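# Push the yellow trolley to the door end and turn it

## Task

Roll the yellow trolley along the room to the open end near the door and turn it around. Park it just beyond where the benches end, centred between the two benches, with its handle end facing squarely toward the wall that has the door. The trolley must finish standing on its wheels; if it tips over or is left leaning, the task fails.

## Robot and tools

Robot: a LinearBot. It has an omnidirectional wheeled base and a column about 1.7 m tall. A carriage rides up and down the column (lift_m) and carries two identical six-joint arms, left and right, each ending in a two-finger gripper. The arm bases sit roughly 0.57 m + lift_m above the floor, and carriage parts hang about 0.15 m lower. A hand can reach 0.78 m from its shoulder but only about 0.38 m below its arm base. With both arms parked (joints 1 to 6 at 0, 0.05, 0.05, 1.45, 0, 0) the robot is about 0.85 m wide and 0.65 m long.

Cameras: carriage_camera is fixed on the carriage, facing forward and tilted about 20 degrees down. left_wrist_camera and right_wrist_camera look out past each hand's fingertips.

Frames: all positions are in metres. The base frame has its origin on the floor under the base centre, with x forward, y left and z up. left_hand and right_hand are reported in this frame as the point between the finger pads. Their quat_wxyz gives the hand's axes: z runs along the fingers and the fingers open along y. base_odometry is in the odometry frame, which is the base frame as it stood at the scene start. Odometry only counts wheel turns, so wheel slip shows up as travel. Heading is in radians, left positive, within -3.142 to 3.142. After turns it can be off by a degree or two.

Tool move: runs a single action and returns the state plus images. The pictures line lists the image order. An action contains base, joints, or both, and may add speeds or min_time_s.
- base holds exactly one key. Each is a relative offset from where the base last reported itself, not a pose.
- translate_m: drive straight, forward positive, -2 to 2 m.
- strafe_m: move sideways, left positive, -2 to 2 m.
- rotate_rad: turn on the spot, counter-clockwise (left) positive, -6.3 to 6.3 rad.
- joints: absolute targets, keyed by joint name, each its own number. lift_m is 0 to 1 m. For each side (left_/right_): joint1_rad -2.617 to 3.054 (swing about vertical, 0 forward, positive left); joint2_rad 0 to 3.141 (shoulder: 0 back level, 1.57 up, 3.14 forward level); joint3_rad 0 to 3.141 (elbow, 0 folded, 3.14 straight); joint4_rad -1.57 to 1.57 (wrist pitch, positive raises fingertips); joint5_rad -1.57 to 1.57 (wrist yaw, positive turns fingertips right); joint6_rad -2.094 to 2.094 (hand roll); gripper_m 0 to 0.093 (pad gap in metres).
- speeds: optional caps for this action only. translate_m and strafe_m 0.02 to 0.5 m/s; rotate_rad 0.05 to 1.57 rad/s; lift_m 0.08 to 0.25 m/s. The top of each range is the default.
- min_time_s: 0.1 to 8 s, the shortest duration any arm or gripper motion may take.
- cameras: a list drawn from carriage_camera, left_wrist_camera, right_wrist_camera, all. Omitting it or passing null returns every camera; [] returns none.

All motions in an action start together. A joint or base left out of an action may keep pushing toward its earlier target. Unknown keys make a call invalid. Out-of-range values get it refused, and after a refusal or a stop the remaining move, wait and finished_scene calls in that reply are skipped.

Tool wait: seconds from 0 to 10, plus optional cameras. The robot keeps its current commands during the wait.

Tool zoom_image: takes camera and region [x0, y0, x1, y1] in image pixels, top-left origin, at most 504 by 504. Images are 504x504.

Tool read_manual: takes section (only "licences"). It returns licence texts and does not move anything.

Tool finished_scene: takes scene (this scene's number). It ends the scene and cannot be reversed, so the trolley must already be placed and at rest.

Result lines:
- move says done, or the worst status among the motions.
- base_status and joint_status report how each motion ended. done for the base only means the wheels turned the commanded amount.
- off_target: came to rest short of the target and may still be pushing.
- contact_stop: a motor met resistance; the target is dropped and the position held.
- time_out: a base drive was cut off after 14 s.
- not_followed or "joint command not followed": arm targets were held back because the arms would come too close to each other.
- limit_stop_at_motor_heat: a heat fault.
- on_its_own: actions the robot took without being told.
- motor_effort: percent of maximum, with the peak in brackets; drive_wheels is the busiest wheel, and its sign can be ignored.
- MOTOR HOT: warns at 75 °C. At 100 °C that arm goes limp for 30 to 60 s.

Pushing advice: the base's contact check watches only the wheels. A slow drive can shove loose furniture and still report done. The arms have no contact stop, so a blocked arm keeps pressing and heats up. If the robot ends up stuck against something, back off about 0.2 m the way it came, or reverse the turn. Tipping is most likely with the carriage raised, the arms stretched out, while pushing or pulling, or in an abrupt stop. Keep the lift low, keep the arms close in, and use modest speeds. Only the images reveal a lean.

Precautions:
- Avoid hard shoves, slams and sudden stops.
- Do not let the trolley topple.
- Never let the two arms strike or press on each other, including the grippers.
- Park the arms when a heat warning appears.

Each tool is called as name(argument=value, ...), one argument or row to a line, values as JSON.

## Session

move(
  cameras=["carriage_camera"],
)

Scene clock: 0.00 s.
Joint torques (N m): no reading
base_odometry: x=+0.000 y=+0.000 heading=+0.000
base_status: not commanded
joint_positions: lift_m=+0.300 left_joint1_rad=-0.004 left_joint2_rad=+0.033 left_joint3_rad=+0.056 left_joint4_rad=+1.414 left_joint5_rad=+0.028 left_joint6_rad=+0.008 left_gripper_m=+0.09396 right_joint1_rad=+0.000 right_joint2_rad=+0.051 right_joint3_rad=+0.050 right_joint4_rad=+1.483 right_joint5_rad=+0.016 right_joint6_rad=+0.019 right_gripper_m=+0.09396
joint_status: not commanded
motor_effort: lift_m=+23 drive_wheels=-2
left_hand: x=+0.2647 y=+0.3034 z=+1.3319 quat_wxyz=(+0.998, +0.014, +0.067, +0.001) (m; base frame)
right_hand: x=+0.2556 y=-0.3110 z=+1.3320 quat_wxyz=(+0.999, +0.008, +0.045, +0.009) (m; base frame)
pictures: carriage_camera

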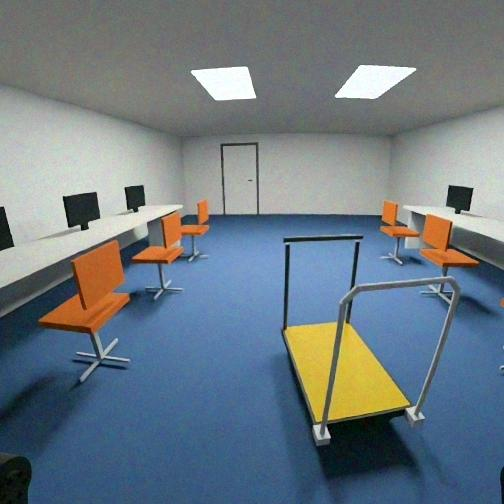

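move(
  base={"rotate_rad":0.15},
  cameras=[],
)

move(
  base={"strafe_m":-0.67},
  joints={"lift_m":0.02},
  cameras=[],
)

move(
  joints={"lift_m":0.02,"left_joint1_rad":-0.285,"left_joint2_rad":1.6,"left_joint3_rad":0.3,"left_joint4_rad":1.3,"left_joint5_rad":-0.285,"left_joint6_rad":0,"left_gripper_m":0.093,"right_joint1_rad":0.285,"right_joint2_rad":1.6,"right_joint3_rad":0.3,"right_joint4_rad":1.3,"right_joint5_rad":0.285,"right_joint6_rad":0,"right_gripper_m":0.093},
  min_time_s=2,
)

Scene clock: 11.90 s.
Joint torques (N m): left_arm=[-0.38 4.74 6.64 -0.28 0.06 -0.01] | right_arm=[-0.13 4.79 4.37 -0.24 -0.04 -0.03]
move: done
base_odometry: x=+0.000 y=+0.000 heading=+0.150
base_status: done
joint_positions: lift_m=+0.300 left_joint1_rad=-0.004 left_joint2_rad=+0.033 left_joint3_rad=+0.056 left_joint4_rad=+1.415 left_joint5_rad=+0.028 left_joint6_rad=+0.008 left_gripper_m=+0.09396 right_joint1_rad=+0.000 right_joint2_rad=+0.051 right_joint3_rad=+0.050 right_joint4_rad=+1.483 right_joint5_rad=+0.016 right_joint6_rad=+0.019 right_gripper_m=+0.09396
joint_status: not commanded
motor_effort: lift_m=+23(23) drive_wheels=-4(6)
left_hand: x=+0.2646 y=+0.3034 z=+1.3319 quat_wxyz=(+0.998, +0.014, +0.067, +0.001) (m; base frame)
right_hand: x=+0.2556 y=-0.3110 z=+1.3320 quat_wxyz=(+0.999, +0.008, +0.045, +0.009) (m; base frame)
pictures: none
No camera images: "cameras" was empty.

Scene clock: 15.47 s.
Joint torques (N m): left_arm=[-0.5 4.74 6.64 -0.28 0.06 -0.01] | right_arm=[-0.21 4.81 4.38 -0.25 -0.04 -0.03]
move: done
base_odometry: x=+0.101 y=-0.662 heading=+0.150
base_status: done
joint_positions: lift_m=+0.020 left_joint1_rad=-0.003 left_joint2_rad=+0.033 left_joint3_rad=+0.056 left_joint4_rad=+1.415 left_joint5_rad=+0.028 left_joint6_rad=+0.008 left_gripper_m=+0.09396 right_joint1_rad=+0.001 right_joint2_rad=+0.051 right_joint3_rad=+0.050 right_joint4_rad=+1.483 right_joint5_rad=+0.016 right_joint6_rad=+0.019 right_gripper_m=+0.09396
joint_status: all done
motor_effort: lift_m=+20(22) drive_wheels=-4(11)
left_hand: x=+0.2646 y=+0.3035 z=+1.0522 quat_wxyz=(+0.998, +0.014, +0.067, +0.002) (m; base frame)
right_hand: x=+0.2556 y=-0.3110 z=+1.0524 quat_wxyz=(+0.999, +0.008, +0.045, +0.009) (m; base frame)
pictures: none
No camera images: "cameras" was empty.

Scene clock: 17.77 s.
Joint torques (N m): left_arm=[-0.98 -3.63 7.75 2.35 0 -0.1] | right_arm=[0.38 -4.16 5.79 2.51 0.09 -0.11]
move: done
base_odometry: x=+0.101 y=-0.662 heading=+0.150
base_status: not commanded
joint_positions: lift_m=+0.020 left_joint1_rad=-0.279 left_joint2_rad=+1.592 left_joint3_rad=+0.273 left_joint4_rad=+1.292 left_joint5_rad=-0.276 left_joint6_rad=+0.008 left_gripper_m=+0.09308 right_joint1_rad=+0.279 right_joint2_rad=+1.590 right_joint3_rad=+0.272 right_joint4_rad=+1.301 right_joint5_rad=+0.277 right_joint6_rad=+0.007 right_gripper_m=+0.09310
joint_status: all done
motor_effort: lift_m=+20(20) drive_wheels=-4(4)
left_hand: x=+0.6143 y=+0.2477 z=+0.7696 quat_wxyz=(+0.698, +0.006, +0.716, +0.004) (m; base frame)
right_hand: x=+0.6140 y=-0.2479 z=+0.7719 quat_wxyz=(+0.701, +0.000, +0.713, +0.002) (m; base frame)
pictures: carriage_camera, left_wrist_camera, right_wrist_camera
camera_calibration:
carriage_camera: T_world_to_cam=[[0.0345615, -0.999371, -0.00797329, 0.0033135], [-0.31294, -0.00324492, -0.949767, 1.0226], [0.949144, 0.0353205, -0.312855, 0.18834], [0, 0, 0, 1]] pos_world=[0.141134, -0.0000226255, 1.03018]
left_wrist_camera: T_world_to_cam=[[-0.0515231, -0.998562, 0.0148383, 0.261497], [-0.577593, 0.0176748, -0.816134, 0.989634], [0.814697, -0.0506202, -0.577673, 0.0819069], [0, 0, 0, 1]] pos_world=[0.518349, 0.247775, 0.851109]
right_wrist_camera: T_world_to_cam=[[-0.00488187, -0.99996, 0.00743045, -0.248891], [-0.580667, -0.00321477, -0.814135, 0.991044], [0.814126, -0.00828912, -0.580629, 0.0681901], [0, 0, 0, 1]] pos_world=[0.518736, -0.24513, 0.848285]

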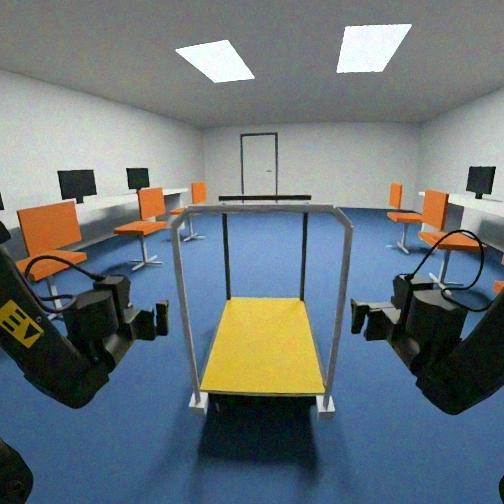

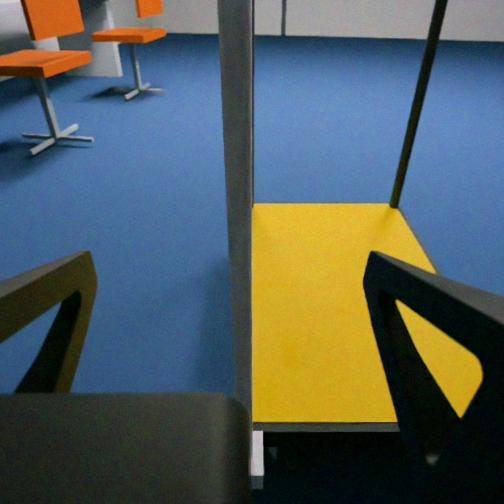

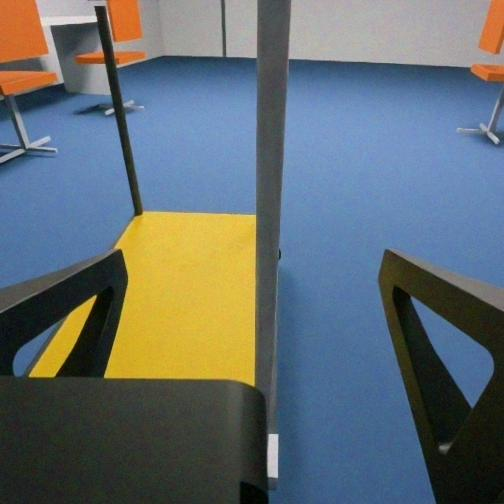

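move(
  base={"translate_m":0.19},
  speeds={"translate_m":0.2},
)

Scene clock: 25.73 s.
Joint torques (N m): left_arm=[-0.99 -3.64 7.73 2.36 0 -0.09] | right_arm=[0.17 -4.12 5.76 2.51 0.02 -0.1]
move: done
base_odometry: x=+0.289 y=-0.634 heading=+0.150
base_status: done
joint_positions: lift_m=+0.020 left_joint1_rad=-0.279 left_joint2_rad=+1.592 left_joint3_rad=+0.273 left_joint4_rad=+1.292 left_joint5_rad=-0.278 left_joint6_rad=+0.008 left_gripper_m=+0.09308 right_joint1_rad=+0.279 right_joint2_rad=+1.590 right_joint3_rad=+0.272 right_joint4_rad=+1.301 right_joint5_rad=+0.279 right_joint6_rad=+0.007 right_gripper_m=+0.09310
joint_status: not commanded
motor_effort: lift_m=+20(20) drive_wheels=-4(7)
left_hand: x=+0.6143 y=+0.2480 z=+0.7695 quat_wxyz=(+0.698, +0.006, +0.716, +0.005) (m; base frame)
right_hand: x=+0.6139 y=-0.2482 z=+0.7719 quat_wxyz=(+0.701, +0.001, +0.713, +0.001) (m; base frame)
pictures: carriage_camera, left_wrist_camera, right_wrist_camera
camera_calibration:
carriage_camera: T_world_to_cam=[[0.0345615, -0.999371, -0.00797329, 0.0033135], [-0.31294, -0.00324492, -0.949767, 1.0226], [0.949144, 0.0353205, -0.312855, 0.18834], [0, 0, 0, 1]] pos_world=[0.141134, -0.0000226255, 1.03018]
left_wrist_camera: T_world_to_cam=[[-0.0495528, -0.998663, 0.0146913, 0.260729], [-0.577909, 0.0166723, -0.815931, 0.989929], [0.814595, -0.0489219, -0.577963, 0.0817108], [0, 0, 0, 1]] pos_world=[0.518448, 0.247874, 0.851109]
right_wrist_camera: T_world_to_cam=[[-0.00712659, -0.999946, 0.0075305, -0.24791], [-0.580679, -0.00199265, -0.81413, 0.991349], [0.814101, -0.0101748, -0.580634, 0.0677377], [0, 0, 0, 1]] pos_world=[0.518744, -0.245232, 0.848285]

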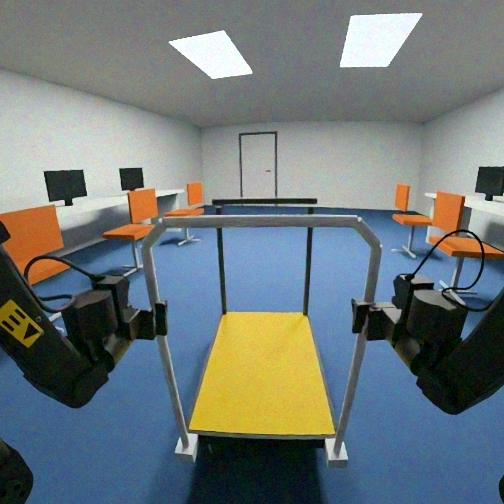

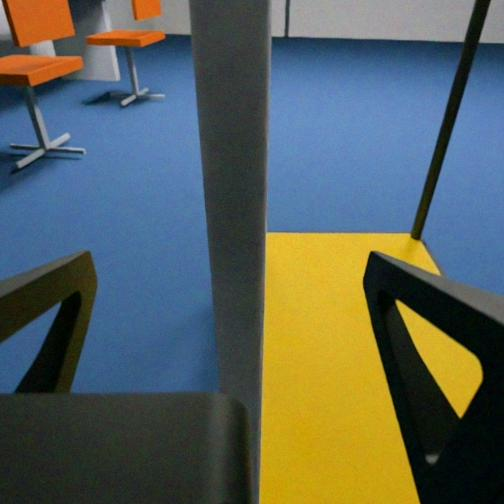

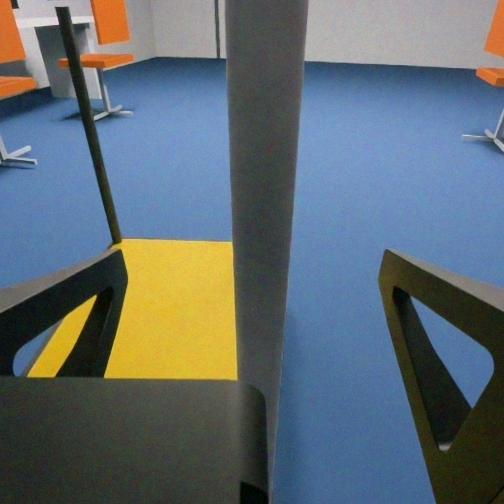

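move(
  base={"translate_m":0.095},
  speeds={"translate_m":0.1},
  cameras=[],
)

move(
  joints={"left_gripper_m":0.012,"right_gripper_m":0.012},
  min_time_s=2.5,
)

Scene clock: 30.03 s.
Joint torques (N m): left_arm=[-0.9 -3.69 7.68 2.38 0 -0.09] | right_arm=[-0.16 -4.16 5.78 2.46 -0.03 -0.09]
move: done
base_odometry: x=+0.383 y=-0.620 heading=+0.149
base_status: done
joint_positions: lift_m=+0.020 left_joint1_rad=-0.280 left_joint2_rad=+1.592 left_joint3_rad=+0.274 left_joint4_rad=+1.291 left_joint5_rad=-0.278 left_joint6_rad=+0.008 left_gripper_m=+0.09308 right_joint1_rad=+0.285 right_joint2_rad=+1.590 right_joint3_rad=+0.272 right_joint4_rad=+1.304 right_joint5_rad=+0.284 right_joint6_rad=+0.006 right_gripper_m=+0.09309
joint_status: not commanded
motor_effort: lift_m=+20(20) drive_wheels=-4(8)
left_hand: x=+0.6144 y=+0.2475 z=+0.7694 quat_wxyz=(+0.698, +0.006, +0.716, +0.005) (m; base frame)
right_hand: x=+0.6136 y=-0.2469 z=+0.7727 quat_wxyz=(+0.702, +0.001, +0.712, +0.001) (m; base frame)
pictures: none
No camera images: "cameras" was empty.

Scene clock: 32.83 s.
Joint torques (N m): left_arm=[-0.9 -3.67 7.66 2.36 0.28 0.18] | right_arm=[-0.16 -4.18 5.76 2.46 -0.03 -0.09]
move: off_target
base_odometry: x=+0.383 y=-0.620 heading=+0.149
base_status: not commanded
joint_positions: lift_m=+0.020 left_joint1_rad=-0.280 left_joint2_rad=+1.592 left_joint3_rad=+0.274 left_joint4_rad=+1.291 left_joint5_rad=-0.308 left_joint6_rad=-0.019 left_gripper_m=+0.02188 right_joint1_rad=+0.285 right_joint2_rad=+1.590 right_joint3_rad=+0.272 right_joint4_rad=+1.304 right_joint5_rad=+0.284 right_joint6_rad=+0.005 right_gripper_m=+0.02061
joint_status: left_gripper_m off_target (ended at +0.02190, target +0.01200); right_gripper_m off_target (ended at +0.02064, target +0.01200)
motor_effort: lift_m=+20(20) drive_wheels=-4(4)
left_hand: x=+0.6144 y=+0.2528 z=+0.7695 quat_wxyz=(+0.698, -0.014, +0.716, +0.006) (m; base frame)
right_hand: x=+0.6136 y=-0.2469 z=+0.7726 quat_wxyz=(+0.702, +0.000, +0.712, +0.000) (m; base frame)
pictures: carriage_camera, left_wrist_camera, right_wrist_camera
camera_calibration:
carriage_camera: T_world_to_cam=[[0.0345615, -0.999371, -0.00797329, 0.0033135], [-0.31294, -0.00324492, -0.949767, 1.0226], [0.949144, 0.0353205, -0.312855, 0.18834], [0, 0, 0, 1]] pos_world=[0.141134, -0.0000226255, 1.03018]
left_wrist_camera: T_world_to_cam=[[-0.0196003, -0.998973, 0.0408625, 0.227152], [-0.577611, -0.0220457, -0.816014, 0.999492], [0.816077, -0.0395968, -0.576585, 0.0776338], [0, 0, 0, 1]] pos_world=[0.518414, 0.252027, 0.85108]
right_wrist_camera: T_world_to_cam=[[-0.00634676, -0.999939, 0.00902144, -0.248187], [-0.578273, -0.00369007, -0.815835, 0.991197], [0.815818, -0.0103948, -0.578215, 0.0655319], [0, 0, 0, 1]] pos_world=[0.518145, -0.243833, 0.848783]

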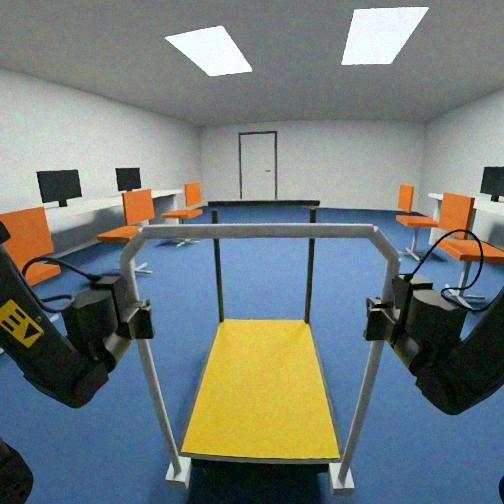

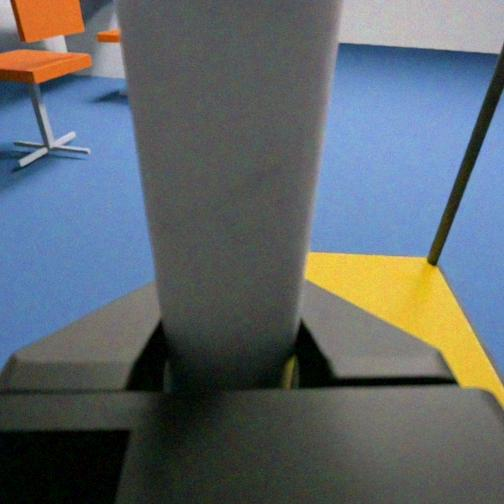

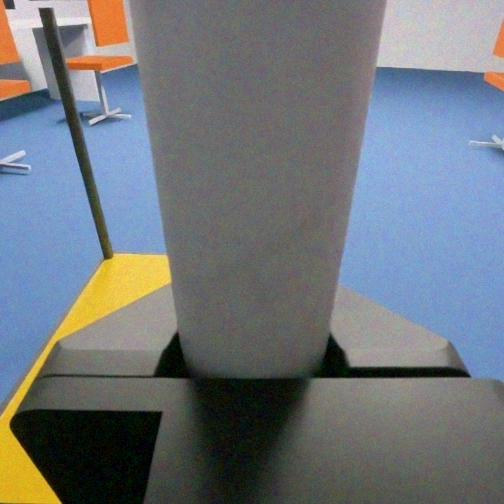

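move(
  base={"rotate_rad":-0.15},
  speeds={"rotate_rad":0.15},
  cameras=["carriage_camera"],
)

move(
  base={"translate_m":2.0},
  speeds={"translate_m":0.3},
  cameras=["carriage_camera"],
)

Scene clock: 48.87 s.
Joint torques (N m): left_arm=[-1.44 -5.33 5.59 2.49 0.36 0.21] | right_arm=[-0.18 -6.71 3.73 2.52 0 -0.09]
move: done
base_odometry: x=+0.383 y=-0.620 heading=+0.000
base_status: done
joint_positions: lift_m=+0.020 left_joint1_rad=-0.274 left_joint2_rad=+1.608 left_joint3_rad=+0.298 left_joint4_rad=+1.280 left_joint5_rad=-0.316 left_joint6_rad=-0.022 left_gripper_m=+0.02183 right_joint1_rad=+0.285 right_joint2_rad=+1.613 right_joint3_rad=+0.298 right_joint4_rad=+1.299 right_joint5_rad=+0.281 right_joint6_rad=+0.005 right_gripper_m=+0.02060
joint_status: not commanded
motor_effort: lift_m=+20(20) drive_wheels=-4(12)
left_hand: x=+0.6204 y=+0.2548 z=+0.7698 quat_wxyz=(+0.697, -0.020, +0.717, +0.011) (m; base frame)
right_hand: x=+0.6201 y=-0.2443 z=+0.7724 quat_wxyz=(+0.702, -0.001, +0.712, +0.002) (m; base frame)
pictures: carriage_camera
camera_calibration:
carriage_camera: T_world_to_cam=[[0.0345615, -0.999371, -0.00797329, 0.0033135], [-0.31294, -0.00324492, -0.949767, 1.0226], [0.949144, 0.0353205, -0.312855, 0.18834], [0, 0, 0, 1]] pos_world=[0.141134, -0.0000226255, 1.03018]

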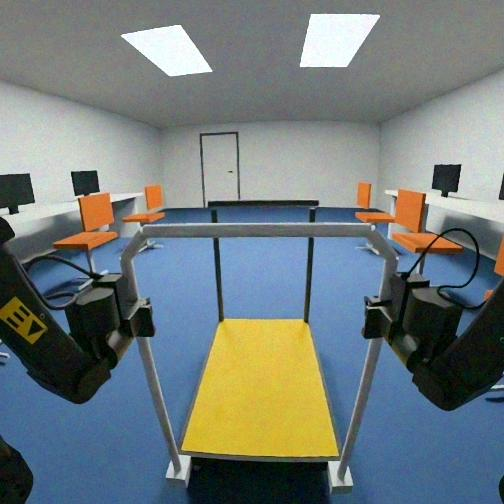

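Scene clock: 57.03 s.
Joint torques (N m): left_arm=[-0.7 -5.5 4.89 2.64 0.16 0.23] | right_arm=[0.28 -4.68 5.91 2.32 -0.33 -0.07]
move: done
base_odometry: x=+2.383 y=-0.623 heading=-0.001
base_status: done
joint_positions: lift_m=+0.020 left_joint1_rad=-0.281 left_joint2_rad=+1.609 left_joint3_rad=+0.307 left_joint4_rad=+1.268 left_joint5_rad=-0.296 left_joint6_rad=-0.024 left_gripper_m=+0.02181 right_joint1_rad=+0.280 right_joint2_rad=+1.594 right_joint3_rad=+0.270 right_joint4_rad=+1.315 right_joint5_rad=+0.315 right_joint6_rad=+0.003 right_gripper_m=+0.02060
joint_status: not commanded
motor_effort: lift_m=+20(20) drive_wheels=-7(15)
left_hand: x=+0.6220 y=+0.2478 z=+0.7698 quat_wxyz=(+0.696, -0.010, +0.718, +0.000) (m; base frame)
right_hand: x=+0.6135 y=-0.2542 z=+0.7729 quat_wxyz=(+0.704, +0.012, +0.710, -0.012) (m; base frame)
pictures: carriage_camera
camera_calibration:
carriage_camera: T_world_to_cam=[[0.0345615, -0.999371, -0.00797329, 0.0033135], [-0.31294, -0.00324492, -0.949767, 1.0226], [0.949144, 0.0353205, -0.312855, 0.18834], [0, 0, 0, 1]] pos_world=[0.141134, -0.0000226255, 1.03018]

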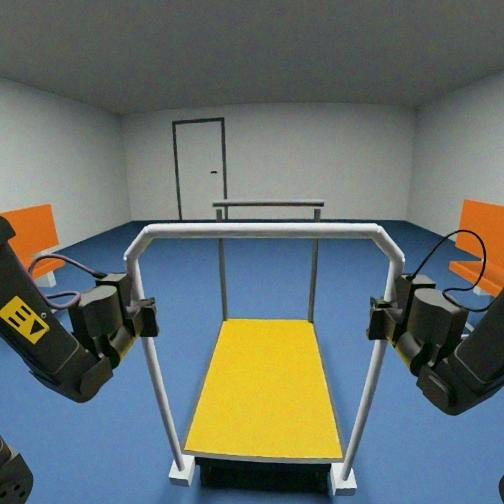

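move(
  base={"translate_m":2.0},
  speeds={"translate_m":0.3},
  cameras=[],
)

move(
  base={"strafe_m":-0.18},
  speeds={"strafe_m":0.12},
  cameras=["carriage_camera"],
)

Scene clock: 71.87 s.
Joint torques (N m): left_arm=[-0.7 -5.49 4.89 2.64 0.18 0.24] | right_arm=[0.29 -4.62 5.91 2.34 -0.29 -0.06]
move: done
base_odometry: x=+4.383 y=-0.628 heading=-0.002
base_status: done
joint_positions: lift_m=+0.020 left_joint1_rad=-0.281 left_joint2_rad=+1.609 left_joint3_rad=+0.307 left_joint4_rad=+1.268 left_joint5_rad=-0.298 left_joint6_rad=-0.024 left_gripper_m=+0.02181 right_joint1_rad=+0.280 right_joint2_rad=+1.594 right_joint3_rad=+0.270 right_joint4_rad=+1.314 right_joint5_rad=+0.310 right_joint6_rad=+0.003 right_gripper_m=+0.02060
joint_status: not commanded
motor_effort: lift_m=+20(20) drive_wheels=-6(13)
left_hand: x=+0.6220 y=+0.2482 z=+0.7698 quat_wxyz=(+0.696, -0.011, +0.718, +0.001) (m; base frame)
right_hand: x=+0.6135 y=-0.2534 z=+0.7728 quat_wxyz=(+0.704, +0.011, +0.710, -0.011) (m; base frame)
pictures: none
No camera images: "cameras" was empty.

Scene clock: 74.13 s.
Joint torques (N m): left_arm=[-1.58 -4.51 6.34 2.48 0.33 0.23] | right_arm=[-0.17 -7.36 2.48 2.73 0.09 -0.06]
move: done
base_odometry: x=+4.383 y=-0.808 heading=-0.002
base_status: done
joint_positions: lift_m=+0.020 left_joint1_rad=-0.272 left_joint2_rad=+1.600 left_joint3_rad=+0.290 left_joint4_rad=+1.280 left_joint5_rad=-0.314 left_joint6_rad=-0.023 left_gripper_m=+0.02181 right_joint1_rad=+0.283 right_joint2_rad=+1.619 right_joint3_rad=+0.314 right_joint4_rad=+1.282 right_joint5_rad=+0.275 right_joint6_rad=+0.005 right_gripper_m=+0.02059
joint_status: not commanded
motor_effort: lift_m=+20(20) drive_wheels=-3(11)
left_hand: x=+0.6183 y=+0.2557 z=+0.7696 quat_wxyz=(+0.697, -0.020, +0.717, +0.010) (m; base frame)
right_hand: x=+0.6239 y=-0.2432 z=+0.7721 quat_wxyz=(+0.699, -0.003, +0.715, +0.002) (m; base frame)
pictures: carriage_camera
camera_calibration:
carriage_camera: T_world_to_cam=[[0.0345615, -0.999371, -0.00797329, 0.0033135], [-0.31294, -0.00324492, -0.949767, 1.0226], [0.949144, 0.0353205, -0.312855, 0.18834], [0, 0, 0, 1]] pos_world=[0.141134, -0.0000226255, 1.03018]

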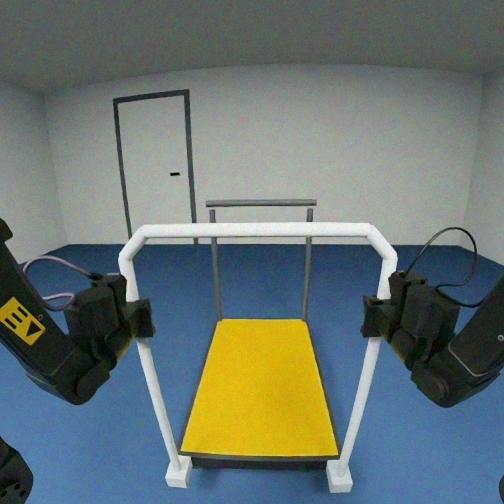

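move(
  base={"translate_m":1.6},
  speeds={"translate_m":0.25},
  cameras=["carriage_camera"],
)

move(
  base={"rotate_rad":2.54},
  speeds={"rotate_rad":0.25},
  cameras=["carriage_camera"],
)

move(
  base={"rotate_rad":1.2},
  speeds={"rotate_rad":0.25},
  cameras=["carriage_camera"],
)

move(
  base={"rotate_rad":-0.6},
  speeds={"rotate_rad":0.25},
  cameras=["carriage_camera"],
)

Scene clock: 92.70 s.
Joint torques (N m): left_arm=[-0.72 -5.7 4.63 2.67 0.15 0.23] | right_arm=[0.36 -4.56 5.75 2.37 -0.35 -0.07]
move: done
base_odometry: x=+5.983 y=-0.813 heading=-0.003
base_status: done
joint_positions: lift_m=+0.020 left_joint1_rad=-0.281 left_joint2_rad=+1.611 left_joint3_rad=+0.310 left_joint4_rad=+1.267 left_joint5_rad=-0.295 left_joint6_rad=-0.024 left_gripper_m=+0.02181 right_joint1_rad=+0.279 right_joint2_rad=+1.593 right_joint3_rad=+0.272 right_joint4_rad=+1.311 right_joint5_rad=+0.317 right_joint6_rad=+0.003 right_gripper_m=+0.02058
joint_status: not commanded
motor_effort: lift_m=+20(20) drive_wheels=-5(11)
left_hand: x=+0.6227 y=+0.2474 z=+0.7698 quat_wxyz=(+0.695, -0.010, +0.719, +0.000) (m; base frame)
right_hand: x=+0.6140 y=-0.2547 z=+0.7731 quat_wxyz=(+0.703, +0.013, +0.711, -0.013) (m; base frame)
pictures: carriage_camera
camera_calibration:
carriage_camera: T_world_to_cam=[[0.0345615, -0.999371, -0.00797329, 0.0033135], [-0.31294, -0.00324492, -0.949767, 1.0226], [0.949144, 0.0353205, -0.312855, 0.18834], [0, 0, 0, 1]] pos_world=[0.141134, -0.0000226255, 1.03018]

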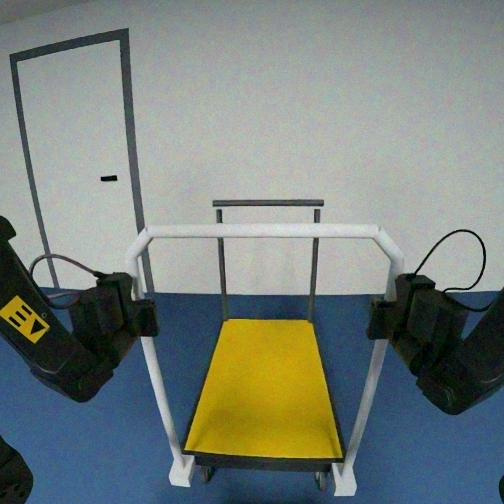

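Scene clock: 103.80 s.
Joint torques (N m): left_arm=[-1.43 -4.68 6.15 2.53 0.2 0.24] | right_arm=[0.28 -7.23 2.52 2.75 -0.06 -0.09]
move: done
base_odometry: x=+5.983 y=-0.813 heading=+2.537
base_status: done
joint_positions: lift_m=+0.020 left_joint1_rad=-0.274 left_joint2_rad=+1.602 left_joint3_rad=+0.292 left_joint4_rad=+1.277 left_joint5_rad=-0.300 left_joint6_rad=-0.024 left_gripper_m=+0.02181 right_joint1_rad=+0.280 right_joint2_rad=+1.617 right_joint3_rad=+0.314 right_joint4_rad=+1.280 right_joint5_rad=+0.288 right_joint6_rad=+0.005 right_gripper_m=+0.02060
joint_status: not commanded
motor_effort: lift_m=+20(20) drive_wheels=+2(17)
left_hand: x=+0.6189 y=+0.2522 z=+0.7693 quat_wxyz=(+0.696, -0.015, +0.718, +0.004) (m; base frame)
right_hand: x=+0.6240 y=-0.2467 z=+0.7722 quat_wxyz=(+0.699, +0.003, +0.715, -0.003) (m; base frame)
pictures: carriage_camera
camera_calibration:
carriage_camera: T_world_to_cam=[[0.0345615, -0.999371, -0.00797329, 0.0033135], [-0.31294, -0.00324492, -0.949767, 1.0226], [0.949144, 0.0353205, -0.312855, 0.18834], [0, 0, 0, 1]] pos_world=[0.141134, -0.0000226255, 1.03018]

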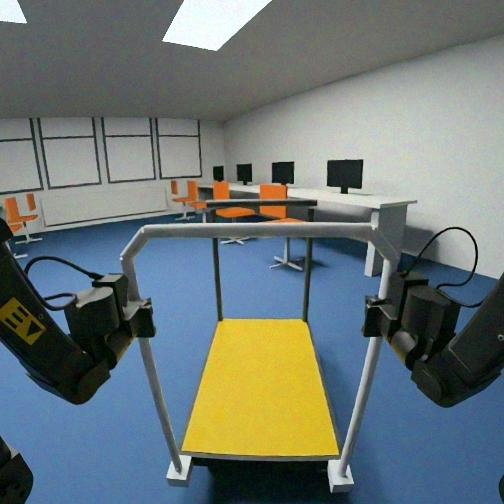

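Scene clock: 109.50 s.
Joint torques (N m): left_arm=[-1.4 -4.72 6.19 2.51 0.22 0.24] | right_arm=[0.27 -7.27 2.5 2.76 -0.05 -0.09]
move: done
base_odometry: x=+5.983 y=-0.813 heading=-2.546
base_status: done
joint_positions: lift_m=+0.020 left_joint1_rad=-0.274 left_joint2_rad=+1.602 left_joint3_rad=+0.292 left_joint4_rad=+1.278 left_joint5_rad=-0.301 left_joint6_rad=-0.024 left_gripper_m=+0.02181 right_joint1_rad=+0.280 right_joint2_rad=+1.617 right_joint3_rad=+0.315 right_joint4_rad=+1.280 right_joint5_rad=+0.288 right_joint6_rad=+0.005 right_gripper_m=+0.02059
joint_status: not commanded
motor_effort: lift_m=+20(20) drive_wheels=+3(19)
left_hand: x=+0.6189 y=+0.2526 z=+0.7694 quat_wxyz=(+0.696, -0.015, +0.718, +0.004) (m; base frame)
right_hand: x=+0.6240 y=-0.2463 z=+0.7721 quat_wxyz=(+0.699, +0.002, +0.715, -0.003) (m; base frame)
pictures: carriage_camera
camera_calibration:
carriage_camera: T_world_to_cam=[[0.0345615, -0.999371, -0.00797329, 0.0033135], [-0.31294, -0.00324492, -0.949767, 1.0226], [0.949144, 0.0353205, -0.312855, 0.18834], [0, 0, 0, 1]] pos_world=[0.141134, -0.0000226255, 1.03018]

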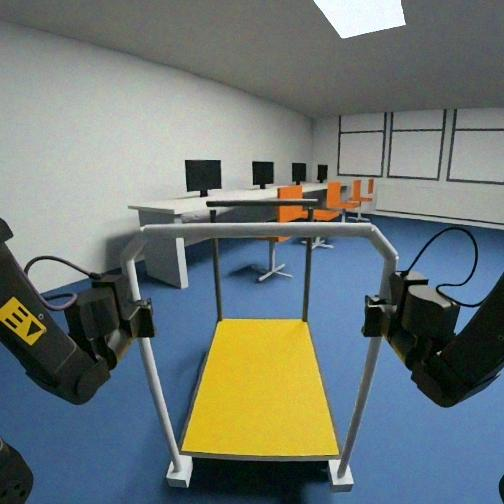

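Scene clock: 112.87 s.
Joint torques (N m): left_arm=[-0.98 -6.32 4.46 2.59 0.13 0.24] | right_arm=[0.77 -5.94 4.04 2.62 -0.09 -0.09]
move: done
base_odometry: x=+5.983 y=-0.813 heading=+3.138
base_status: done
joint_positions: lift_m=+0.020 left_joint1_rad=-0.279 left_joint2_rad=+1.617 left_joint3_rad=+0.312 left_joint4_rad=+1.273 left_joint5_rad=-0.292 left_joint6_rad=-0.024 left_gripper_m=+0.02180 right_joint1_rad=+0.273 right_joint2_rad=+1.606 right_joint3_rad=+0.294 right_joint4_rad=+1.291 right_joint5_rad=+0.291 right_joint6_rad=+0.006 right_gripper_m=+0.02059
joint_status: not commanded
motor_effort: lift_m=+20(20) drive_wheels=-3(16)
left_hand: x=+0.6236 y=+0.2478 z=+0.7697 quat_wxyz=(+0.696, -0.010, +0.718, -0.001) (m; base frame)
right_hand: x=+0.6197 y=-0.2509 z=+0.7720 quat_wxyz=(+0.700, +0.006, +0.714, -0.006) (m; base frame)
pictures: carriage_camera
camera_calibration:
carriage_camera: T_world_to_cam=[[0.0345615, -0.999371, -0.00797329, 0.0033135], [-0.31294, -0.00324492, -0.949767, 1.0226], [0.949144, 0.0353205, -0.312855, 0.18834], [0, 0, 0, 1]] pos_world=[0.141134, -0.0000226255, 1.03018]

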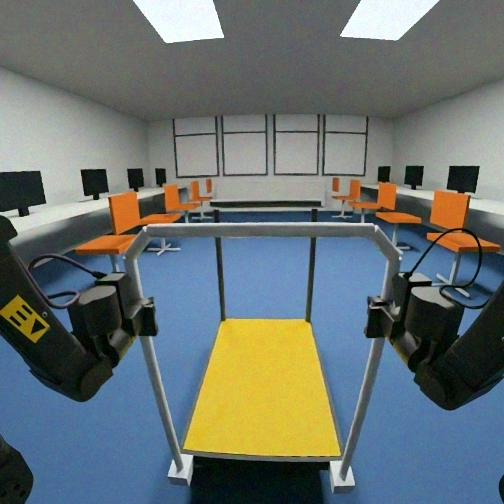

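move(
  base={"strafe_m":-0.24},
  speeds={"strafe_m":0.12},
  cameras=[],
)

move(
  base={"translate_m":-0.13},
  speeds={"translate_m":0.1},
  cameras=["carriage_camera"],
)

Scene clock: 123.70 s.
Joint torques (N m): left_arm=[-1.18 -5.48 6.04 2.41 0.21 0.24] | right_arm=[-0.13 -5.89 3.74 2.68 -0.12 -0.09]
move: done
base_odometry: x=+5.984 y=-0.573 heading=+3.138
base_status: done
joint_positions: lift_m=+0.020 left_joint1_rad=-0.277 left_joint2_rad=+1.610 left_joint3_rad=+0.293 left_joint4_rad=+1.288 left_joint5_rad=-0.302 left_joint6_rad=-0.023 left_gripper_m=+0.02180 right_joint1_rad=+0.284 right_joint2_rad=+1.606 right_joint3_rad=+0.297 right_joint4_rad=+1.288 right_joint5_rad=+0.295 right_joint6_rad=+0.006 right_gripper_m=+0.02059
joint_status: not commanded
motor_effort: lift_m=+20(20) drive_wheels=-2(13)
left_hand: x=+0.6193 y=+0.2517 z=+0.7692 quat_wxyz=(+0.697, -0.015, +0.717, +0.004) (m; base frame)
right_hand: x=+0.6196 y=-0.2472 z=+0.7721 quat_wxyz=(+0.700, +0.004, +0.714, -0.004) (m; base frame)
pictures: none
No camera images: "cameras" was empty.

Scene clock: 125.70 s.
Joint torques (N m): left_arm=[-1.18 -5.59 4.56 2.73 0.11 0.25] | right_arm=[0.57 -5.63 4.49 2.53 -0.3 -0.09]
move: done
base_odometry: x=+6.114 y=-0.573 heading=+3.137
base_status: done
joint_positions: lift_m=+0.020 left_joint1_rad=-0.277 left_joint2_rad=+1.610 left_joint3_rad=+0.311 left_joint4_rad=+1.261 left_joint5_rad=-0.290 left_joint6_rad=-0.026 left_gripper_m=+0.02180 right_joint1_rad=+0.277 right_joint2_rad=+1.603 right_joint3_rad=+0.288 right_joint4_rad=+1.298 right_joint5_rad=+0.311 right_joint6_rad=+0.006 right_gripper_m=+0.02059
joint_status: not commanded
motor_effort: lift_m=+20(20) drive_wheels=-3(7)
left_hand: x=+0.6232 y=+0.2485 z=+0.7693 quat_wxyz=(+0.694, -0.010, +0.720, +0.000) (m; base frame)
right_hand: x=+0.6180 y=-0.2535 z=+0.7723 quat_wxyz=(+0.701, +0.012, +0.713, -0.012) (m; base frame)
pictures: carriage_camera
camera_calibration:
carriage_camera: T_world_to_cam=[[0.0345615, -0.999371, -0.00797329, 0.0033135], [-0.31294, -0.00324492, -0.949767, 1.0226], [0.949144, 0.0353205, -0.312855, 0.18834], [0, 0, 0, 1]] pos_world=[0.141134, -0.0000226255, 1.03018]

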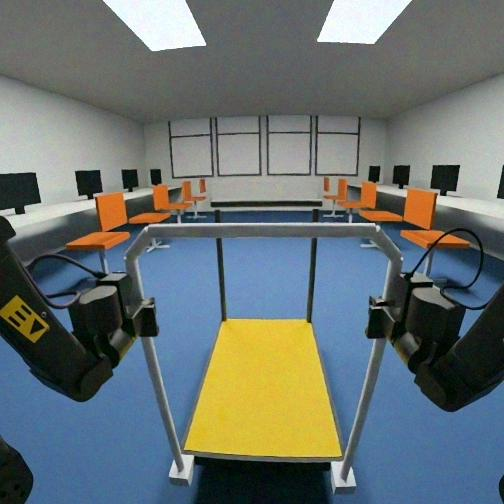

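move(
  base={"rotate_rad":0.015},
  speeds={"rotate_rad":0.1},
  cameras=[],
)

move(
  joints={"left_gripper_m":0.093,"right_gripper_m":0.093},
  min_time_s=1.5,
  cameras=[],
)

move(
  base={"translate_m":-0.3},
  speeds={"translate_m":0.15},
  cameras=["carriage_camera"],
)

Scene clock: 130.83 s.
Joint torques (N m): left_arm=[-0.54 -6.27 3.99 2.74 0.07 0.25] | right_arm=[1.02 -5.05 5.23 2.45 -0.4 -0.08]
move: done
base_odometry: x=+6.114 y=-0.573 heading=-3.132
base_status: done
joint_positions: lift_m=+0.020 left_joint1_rad=-0.283 left_joint2_rad=+1.616 left_joint3_rad=+0.318 left_joint4_rad=+1.260 left_joint5_rad=-0.285 left_joint6_rad=-0.026 left_gripper_m=+0.02180 right_joint1_rad=+0.271 right_joint2_rad=+1.598 right_joint3_rad=+0.279 right_joint4_rad=+1.305 right_joint5_rad=+0.323 right_joint6_rad=+0.005 right_gripper_m=+0.02059
joint_status: not commanded
motor_effort: lift_m=+20(20) drive_wheels=+4(6)
left_hand: x=+0.6245 y=+0.2444 z=+0.7691 quat_wxyz=(+0.694, -0.006, +0.720, -0.004) (m; base frame)
right_hand: x=+0.6160 y=-0.2583 z=+0.7723 quat_wxyz=(+0.702, +0.019, +0.712, -0.018) (m; base frame)
pictures: none
No camera images: "cameras" was empty.

Scene clock: 132.63 s.
Joint torques (N m): left_arm=[-0.54 -6.19 5.04 2.52 0.04 0.1] | right_arm=[0.36 -5.07 5.22 2.47 -0.1 -0.09]
move: done
base_odometry: x=+6.114 y=-0.573 heading=-3.132
base_status: not commanded
joint_positions: lift_m=+0.020 left_joint1_rad=-0.283 left_joint2_rad=+1.616 left_joint3_rad=+0.305 left_joint4_rad=+1.278 left_joint5_rad=-0.282 left_joint6_rad=-0.010 left_gripper_m=+0.09294 right_joint1_rad=+0.279 right_joint2_rad=+1.598 right_joint3_rad=+0.279 right_joint4_rad=+1.304 right_joint5_rad=+0.292 right_joint6_rad=+0.005 right_gripper_m=+0.09292
joint_status: all done
motor_effort: lift_m=+20(20) drive_wheels=-5(5)
left_hand: x=+0.6217 y=+0.2448 z=+0.7686 quat_wxyz=(+0.696, +0.000, +0.718, -0.001) (m; base frame)
right_hand: x=+0.6158 y=-0.2501 z=+0.7720 quat_wxyz=(+0.702, +0.005, +0.712, -0.005) (m; base frame)
pictures: none
No camera images: "cameras" was empty.

Scene clock: 135.53 s.
Joint torques (N m): left_arm=[-0.53 -6.17 5.04 2.48 0.04 0.1] | right_arm=[0.29 -5.08 5.22 2.49 -0.09 -0.08]
move: done
base_odometry: x=+6.414 y=-0.570 heading=-3.131
base_status: done
joint_positions: lift_m=+0.020 left_joint1_rad=-0.283 left_joint2_rad=+1.616 left_joint3_rad=+0.305 left_joint4_rad=+1.281 left_joint5_rad=-0.282 left_joint6_rad=-0.010 left_gripper_m=+0.09294 right_joint1_rad=+0.279 right_joint2_rad=+1.598 right_joint3_rad=+0.279 right_joint4_rad=+1.301 right_joint5_rad=+0.291 right_joint6_rad=+0.005 right_gripper_m=+0.09292
joint_status: not commanded
motor_effort: lift_m=+20(20) drive_wheels=-6(10)
left_hand: x=+0.6217 y=+0.2448 z=+0.7692 quat_wxyz=(+0.697, +0.000, +0.717, -0.001) (m; base frame)
right_hand: x=+0.6157 y=-0.2497 z=+0.7715 quat_wxyz=(+0.701, +0.004, +0.713, -0.004) (m; base frame)
pictures: carriage_camera
camera_calibration:
carriage_camera: T_world_to_cam=[[0.0345615, -0.999371, -0.00797329, 0.0033135], [-0.31294, -0.00324492, -0.949767, 1.0226], [0.949144, 0.0353205, -0.312855, 0.18834], [0, 0, 0, 1]] pos_world=[0.141134, -0.0000226255, 1.03018]

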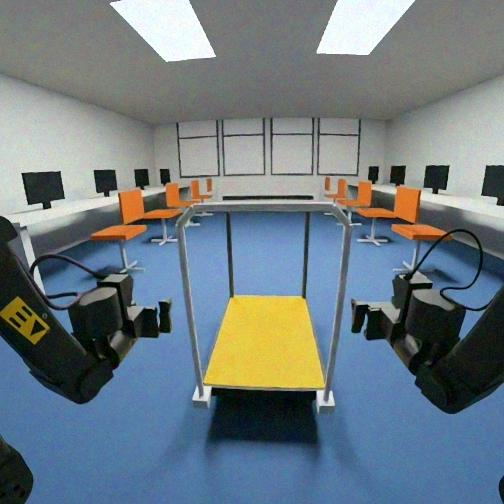

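finished_scene(
  scene=2,
)

The scene is finished: the task was done.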